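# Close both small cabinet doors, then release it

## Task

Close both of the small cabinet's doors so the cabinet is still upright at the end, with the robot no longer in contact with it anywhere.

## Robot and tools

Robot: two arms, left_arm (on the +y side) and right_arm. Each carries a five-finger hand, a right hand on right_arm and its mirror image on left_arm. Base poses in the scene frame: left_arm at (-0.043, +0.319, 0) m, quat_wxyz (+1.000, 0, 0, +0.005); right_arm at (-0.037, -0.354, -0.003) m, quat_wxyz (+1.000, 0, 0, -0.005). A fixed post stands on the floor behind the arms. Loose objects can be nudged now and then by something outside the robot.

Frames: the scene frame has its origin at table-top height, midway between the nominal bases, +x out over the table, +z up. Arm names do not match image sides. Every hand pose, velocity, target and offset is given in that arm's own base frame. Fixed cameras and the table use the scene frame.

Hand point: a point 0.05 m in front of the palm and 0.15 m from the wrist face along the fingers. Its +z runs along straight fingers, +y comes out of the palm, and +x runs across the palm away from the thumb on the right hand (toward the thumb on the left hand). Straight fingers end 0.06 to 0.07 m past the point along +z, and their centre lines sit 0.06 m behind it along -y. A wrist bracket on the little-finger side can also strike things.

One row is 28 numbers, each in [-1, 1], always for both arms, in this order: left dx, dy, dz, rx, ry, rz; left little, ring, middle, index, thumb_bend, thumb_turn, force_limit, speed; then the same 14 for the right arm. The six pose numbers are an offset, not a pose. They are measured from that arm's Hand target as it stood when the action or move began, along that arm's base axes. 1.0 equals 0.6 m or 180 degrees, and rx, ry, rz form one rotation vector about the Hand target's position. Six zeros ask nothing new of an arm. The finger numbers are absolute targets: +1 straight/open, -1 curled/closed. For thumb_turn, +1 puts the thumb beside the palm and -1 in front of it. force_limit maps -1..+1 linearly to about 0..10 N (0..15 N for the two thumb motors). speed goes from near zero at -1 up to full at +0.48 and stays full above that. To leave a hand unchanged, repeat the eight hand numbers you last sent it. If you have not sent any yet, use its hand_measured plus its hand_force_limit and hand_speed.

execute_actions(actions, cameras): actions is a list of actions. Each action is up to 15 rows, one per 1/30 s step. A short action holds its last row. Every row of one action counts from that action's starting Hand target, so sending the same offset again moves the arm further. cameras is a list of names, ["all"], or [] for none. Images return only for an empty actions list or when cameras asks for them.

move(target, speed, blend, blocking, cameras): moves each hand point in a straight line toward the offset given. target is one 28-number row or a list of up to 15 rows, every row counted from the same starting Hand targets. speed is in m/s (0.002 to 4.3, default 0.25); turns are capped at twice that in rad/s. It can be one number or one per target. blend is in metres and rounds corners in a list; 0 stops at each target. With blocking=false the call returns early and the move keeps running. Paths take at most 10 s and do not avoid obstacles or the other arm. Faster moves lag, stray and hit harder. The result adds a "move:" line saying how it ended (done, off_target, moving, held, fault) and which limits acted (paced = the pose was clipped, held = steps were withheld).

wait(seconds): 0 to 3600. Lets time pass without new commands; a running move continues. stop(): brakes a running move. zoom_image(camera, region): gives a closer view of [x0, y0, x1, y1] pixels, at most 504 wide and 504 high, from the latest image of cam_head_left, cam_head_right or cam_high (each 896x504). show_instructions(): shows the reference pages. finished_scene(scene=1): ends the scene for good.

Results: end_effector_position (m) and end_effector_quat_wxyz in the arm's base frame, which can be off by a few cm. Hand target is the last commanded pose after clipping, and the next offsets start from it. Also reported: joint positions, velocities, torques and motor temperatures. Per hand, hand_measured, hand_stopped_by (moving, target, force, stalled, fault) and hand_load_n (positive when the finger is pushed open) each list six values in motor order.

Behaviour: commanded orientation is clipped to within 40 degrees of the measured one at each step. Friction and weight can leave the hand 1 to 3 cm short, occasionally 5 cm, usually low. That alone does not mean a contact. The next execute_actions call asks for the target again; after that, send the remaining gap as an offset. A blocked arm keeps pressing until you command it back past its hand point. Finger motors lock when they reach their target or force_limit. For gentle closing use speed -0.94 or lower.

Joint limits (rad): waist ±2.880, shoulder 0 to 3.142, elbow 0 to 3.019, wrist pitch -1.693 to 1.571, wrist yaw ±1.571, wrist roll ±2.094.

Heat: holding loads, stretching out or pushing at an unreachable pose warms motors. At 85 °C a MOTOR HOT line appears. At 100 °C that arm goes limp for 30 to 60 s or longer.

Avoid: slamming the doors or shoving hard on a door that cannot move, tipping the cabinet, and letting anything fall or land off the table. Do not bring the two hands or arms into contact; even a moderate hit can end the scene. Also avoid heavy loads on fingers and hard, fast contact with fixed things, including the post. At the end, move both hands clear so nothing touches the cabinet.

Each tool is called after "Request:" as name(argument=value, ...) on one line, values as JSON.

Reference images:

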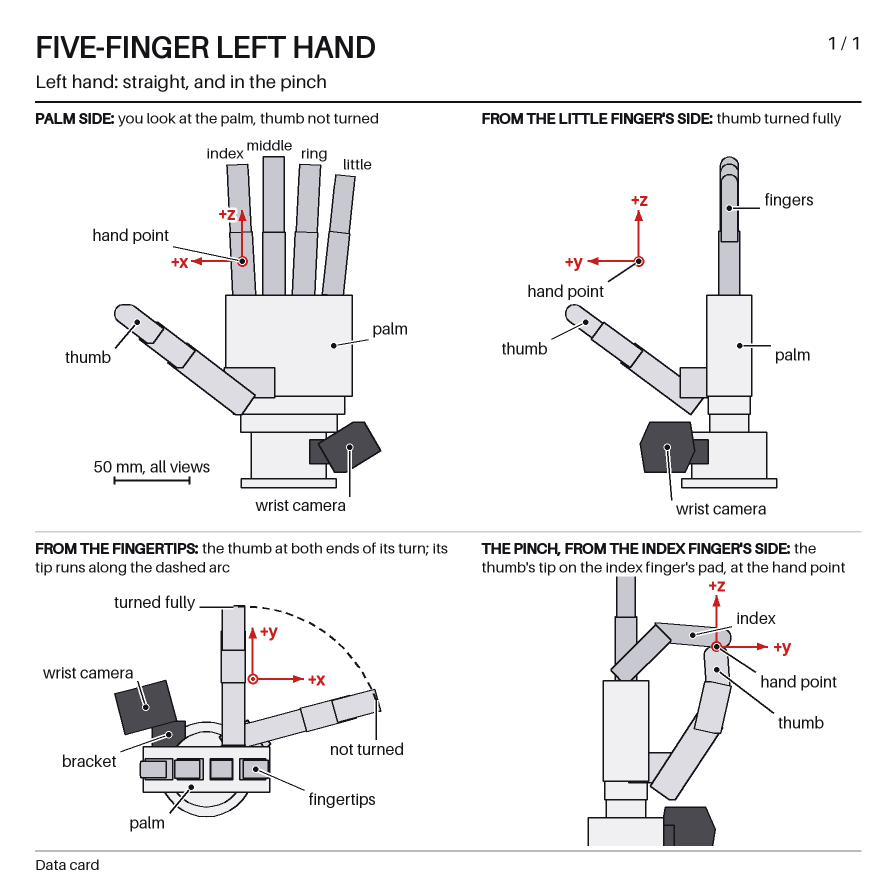

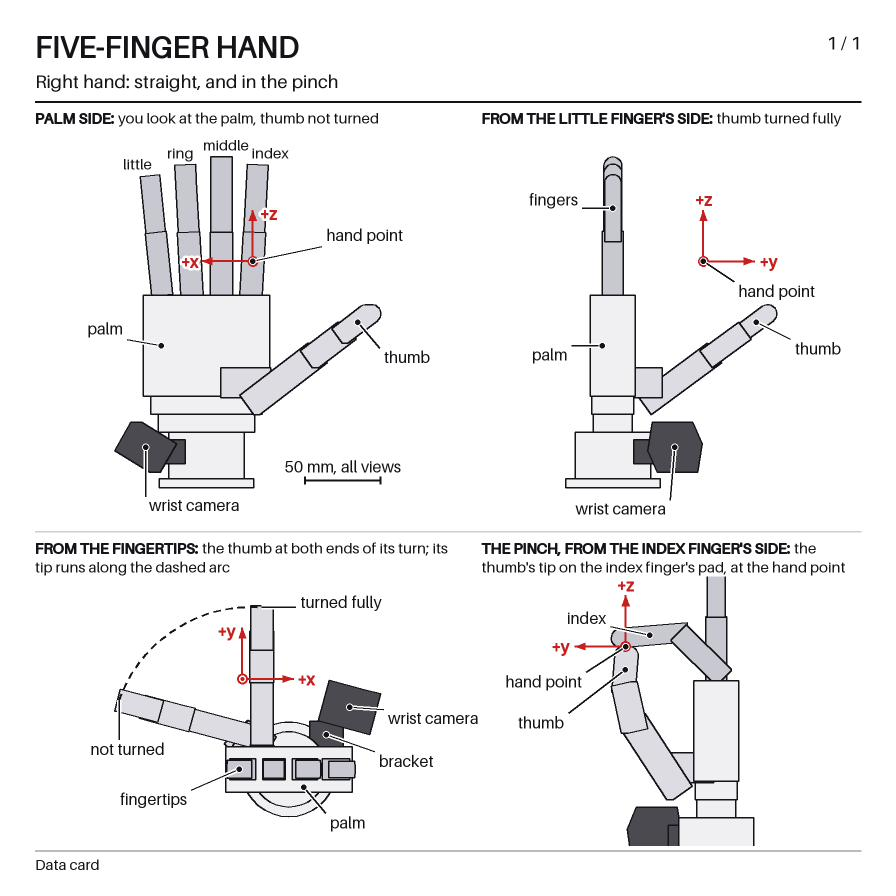

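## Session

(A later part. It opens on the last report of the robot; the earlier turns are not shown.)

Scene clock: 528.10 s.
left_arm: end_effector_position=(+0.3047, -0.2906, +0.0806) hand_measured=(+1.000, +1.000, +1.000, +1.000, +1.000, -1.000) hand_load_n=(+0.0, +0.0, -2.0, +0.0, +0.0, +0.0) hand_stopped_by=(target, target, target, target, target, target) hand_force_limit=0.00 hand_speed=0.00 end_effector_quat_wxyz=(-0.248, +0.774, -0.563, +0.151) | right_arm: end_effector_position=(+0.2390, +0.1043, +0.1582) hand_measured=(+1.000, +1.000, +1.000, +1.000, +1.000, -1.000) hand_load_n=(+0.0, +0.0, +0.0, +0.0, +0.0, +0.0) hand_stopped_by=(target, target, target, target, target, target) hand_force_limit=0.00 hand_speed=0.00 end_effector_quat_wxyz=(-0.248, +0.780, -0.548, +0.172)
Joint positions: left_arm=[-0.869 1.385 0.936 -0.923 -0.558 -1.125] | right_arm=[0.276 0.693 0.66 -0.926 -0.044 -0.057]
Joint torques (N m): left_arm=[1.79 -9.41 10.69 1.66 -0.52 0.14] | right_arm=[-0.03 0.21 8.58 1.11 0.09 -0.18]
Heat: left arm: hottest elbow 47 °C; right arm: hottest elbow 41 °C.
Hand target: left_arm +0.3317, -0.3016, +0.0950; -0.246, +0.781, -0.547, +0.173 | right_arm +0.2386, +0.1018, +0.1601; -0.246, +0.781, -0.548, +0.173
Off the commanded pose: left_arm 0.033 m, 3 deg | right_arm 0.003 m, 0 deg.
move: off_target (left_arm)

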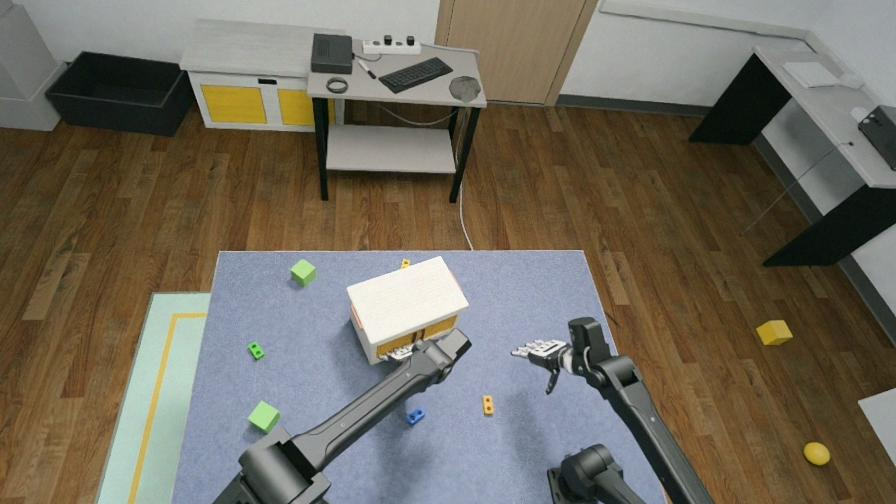

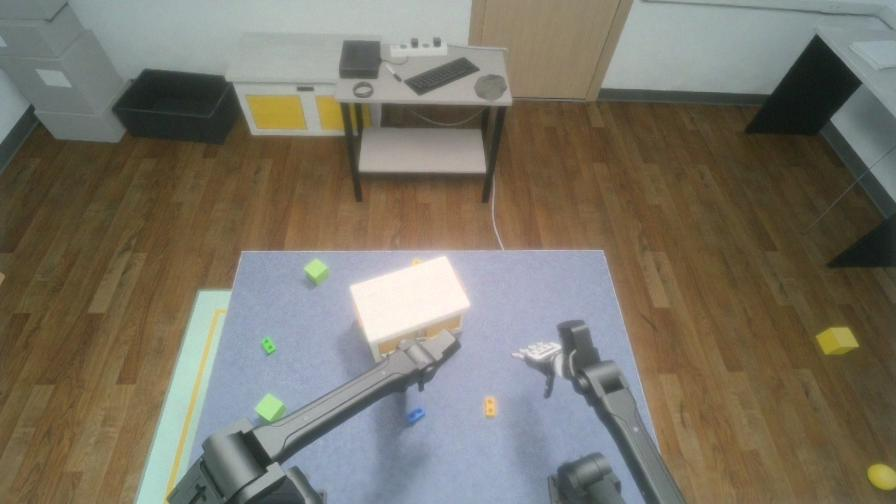

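Request:
move(target=[[-0.12,-0.03,0.02,0,0,0,1,1,1,1,1,-1,0,0,0,0,0,0,0,0,1,1,1,1,1,-1,0,0],[-0.18,0.15,0.3,0,0,0,1,1,1,1,1,-1,0,0,0,0,0,0,0,0,1,1,1,1,1,-1,0,0]], blend=[0.02,0], speed=0.15, cameras=["all"])

Request:
zoom_image(camera="cam_head_left", region=[330, 250, 490, 380])

Request:
zoom_image(camera="cam_head_right", region=[330, 250, 490, 380])

Scene clock: 544.90 s.
left_arm: end_effector_position=(+0.2172, -0.2096, +0.2572) hand_measured=(+1.000, +1.000, +1.000, +1.000, +1.000, -1.000) hand_load_n=(+0.0, +0.0, +0.0, +0.0, +0.0, +0.0) hand_stopped_by=(target, target, target, target, target, target) hand_force_limit=0.00 hand_speed=0.00 end_effector_quat_wxyz=(-0.249, +0.779, -0.552, +0.164) | right_arm: end_effector_position=(+0.2390, +0.1043, +0.1582) hand_measured=(+1.000, +1.000, +1.000, +1.000, +1.000, -1.000) hand_load_n=(+0.0, -0.5, +0.0, +0.0, +0.0, +0.0) hand_stopped_by=(target, target, target, target, target, target) hand_force_limit=0.00 hand_speed=0.00 end_effector_quat_wxyz=(-0.248, +0.780, -0.548, +0.172)
Joint positions: left_arm=[-0.934 0.964 1.08 -1.508 -0.582 -1.218] | right_arm=[0.276 0.693 0.66 -0.926 -0.044 -0.057]
Joint torques (N m): left_arm=[0.67 -4.78 11.23 -0.03 -0.32 0.14] | right_arm=[-0.91 0.03 8.54 1.2 0.07 -0.19]
Motor temperatures (°C): left_arm=[35 28 49 34 33 32] | right_arm=[35 31 41 33 32 29]
Heat: left arm: hottest elbow 49 °C; right arm: hottest elbow 41 °C.
Hand target: left_arm +0.2238, -0.2117, +0.2750; -0.246, +0.781, -0.547, +0.173 | right_arm +0.2386, +0.1018, +0.1601; -0.246, +0.781, -0.548, +0.173
Off the commanded pose: left_arm 0.019 m, 1 deg | right_arm 0.003 m, 0 deg.
move: off_target (left_arm)

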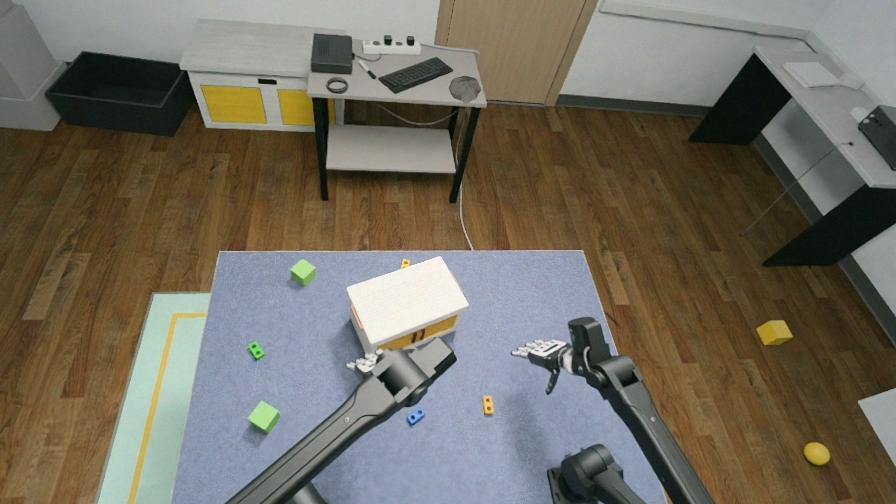

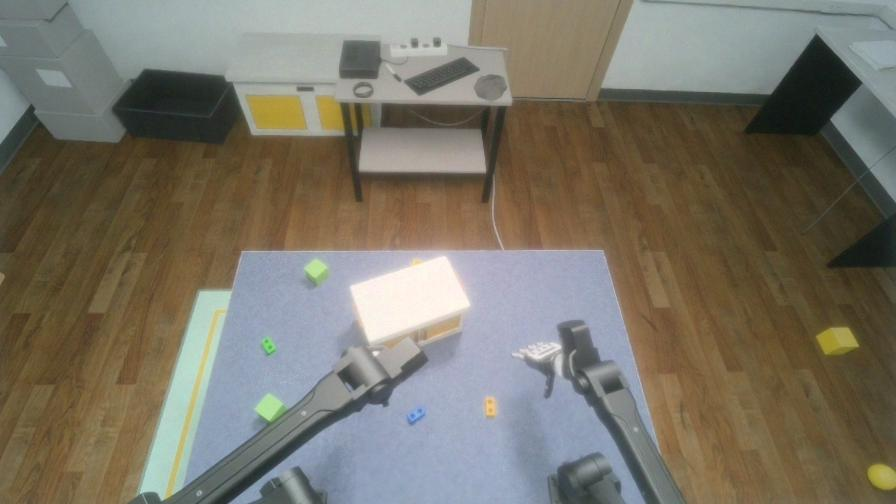

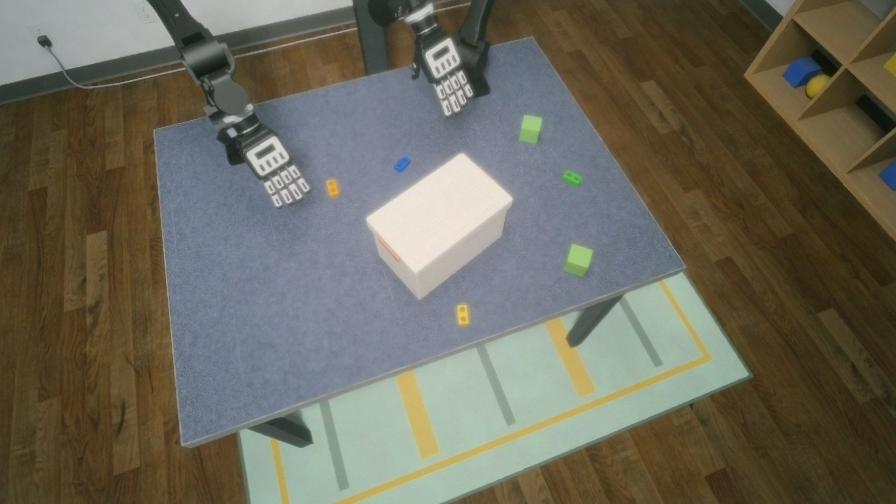

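Scaled by 3.150 from the camera's image (finer frame: 1280x720).

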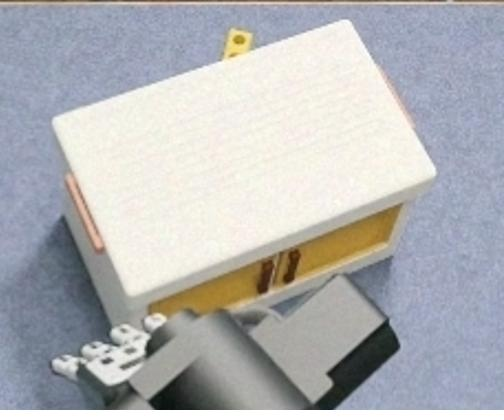

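Scaled by 3.150 from the camera's image (finer frame: 1280x720).

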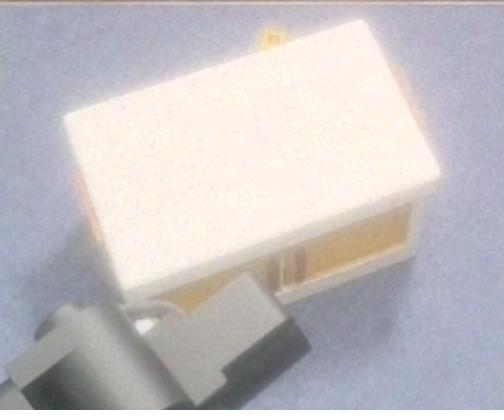

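Request:
move(target=[0.0,0.2,0.05,0,0,0,1,1,1,1,1,-1,0,0,0,0,0,0,0,0,1,1,1,1,1,-1,0,0], speed=0.2, cameras=["all"])

Request:
zoom_image(camera="cam_head_left", region=[330, 250, 490, 380])

Request:
zoom_image(camera="cam_head_right", region=[330, 250, 490, 380])

Scene clock: 552.53 s.
left_arm: end_effector_position=(+0.2185, -0.0929, +0.3018) hand_measured=(+1.000, +1.000, +1.000, +1.000, +1.000, -1.000) hand_load_n=(+0.0, +0.0, +0.0, +0.0, +0.0, +0.0) hand_stopped_by=(target, target, target, target, target, target) hand_force_limit=0.00 hand_speed=0.00 end_effector_quat_wxyz=(-0.244, +0.780, -0.552, +0.166) | right_arm: end_effector_position=(+0.2390, +0.1043, +0.1582) hand_measured=(+1.000, +1.000, +1.000, +1.000, +1.000, -1.000) hand_load_n=(+0.0, +0.0, +0.0, +0.0, +0.0, +0.0) hand_stopped_by=(target, target, target, target, target, target) hand_force_limit=0.00 hand_speed=0.00 end_effector_quat_wxyz=(-0.248, +0.780, -0.548, +0.172)
Joint positions: left_arm=[-0.509 0.734 1.08 -1.502 -0.444 -0.754] | right_arm=[0.276 0.693 0.66 -0.926 -0.044 -0.057]
Joint torques (N m): left_arm=[0.97 -1.85 8.28 1.73 -0.23 0.13] | right_arm=[0.09 -0.15 8.8 1.22 0.09 -0.2]
Heat: left arm: hottest elbow 48 °C; right arm: hottest elbow 41 °C.
Hand target: left_arm +0.2238, -0.0916, +0.3050; -0.246, +0.781, -0.547, +0.173 | right_arm +0.2386, +0.1018, +0.1601; -0.246, +0.781, -0.548, +0.173
Off the commanded pose: left_arm 0.006 m, 1 deg | right_arm 0.003 m, 0 deg.
move: done

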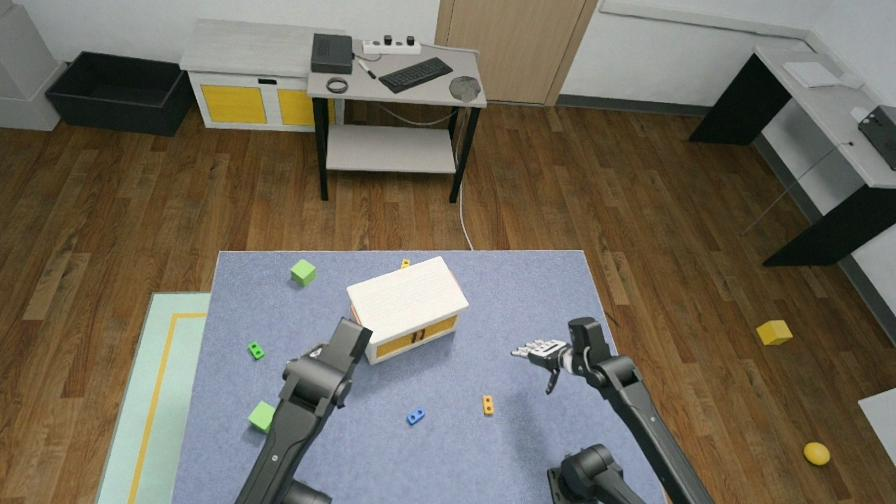

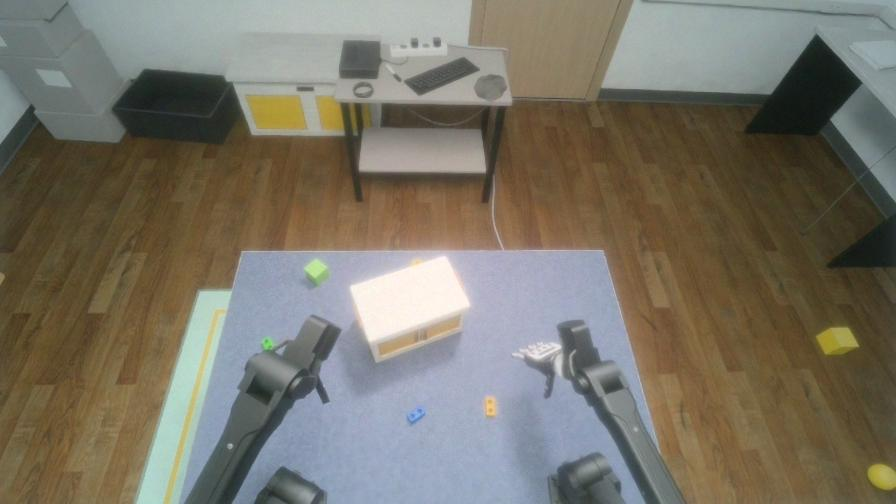

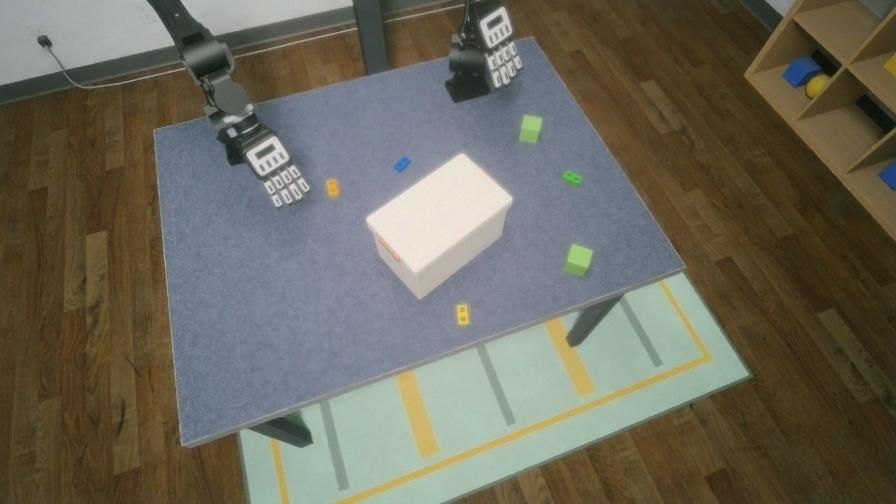

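Scaled by 3.150 from the camera's image (finer frame: 1280x720).

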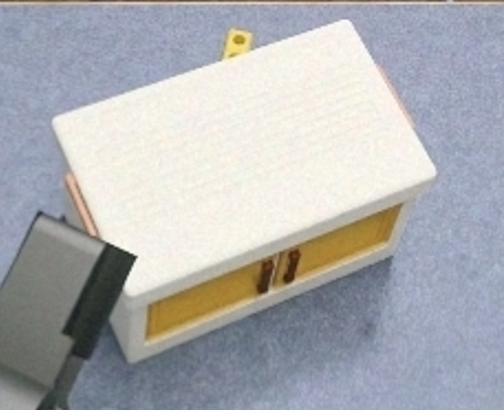

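Scaled by 3.150 from the camera's image (finer frame: 1280x720).

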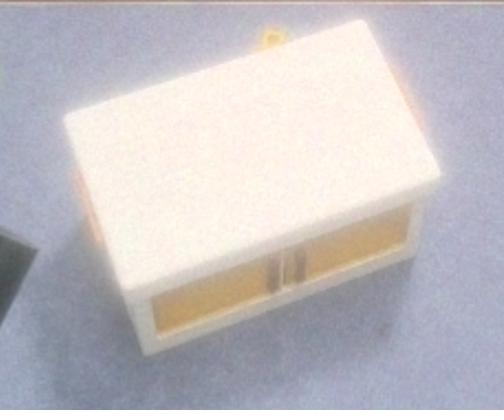

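Request:
finished_scene()

The scene is finished: the task was done.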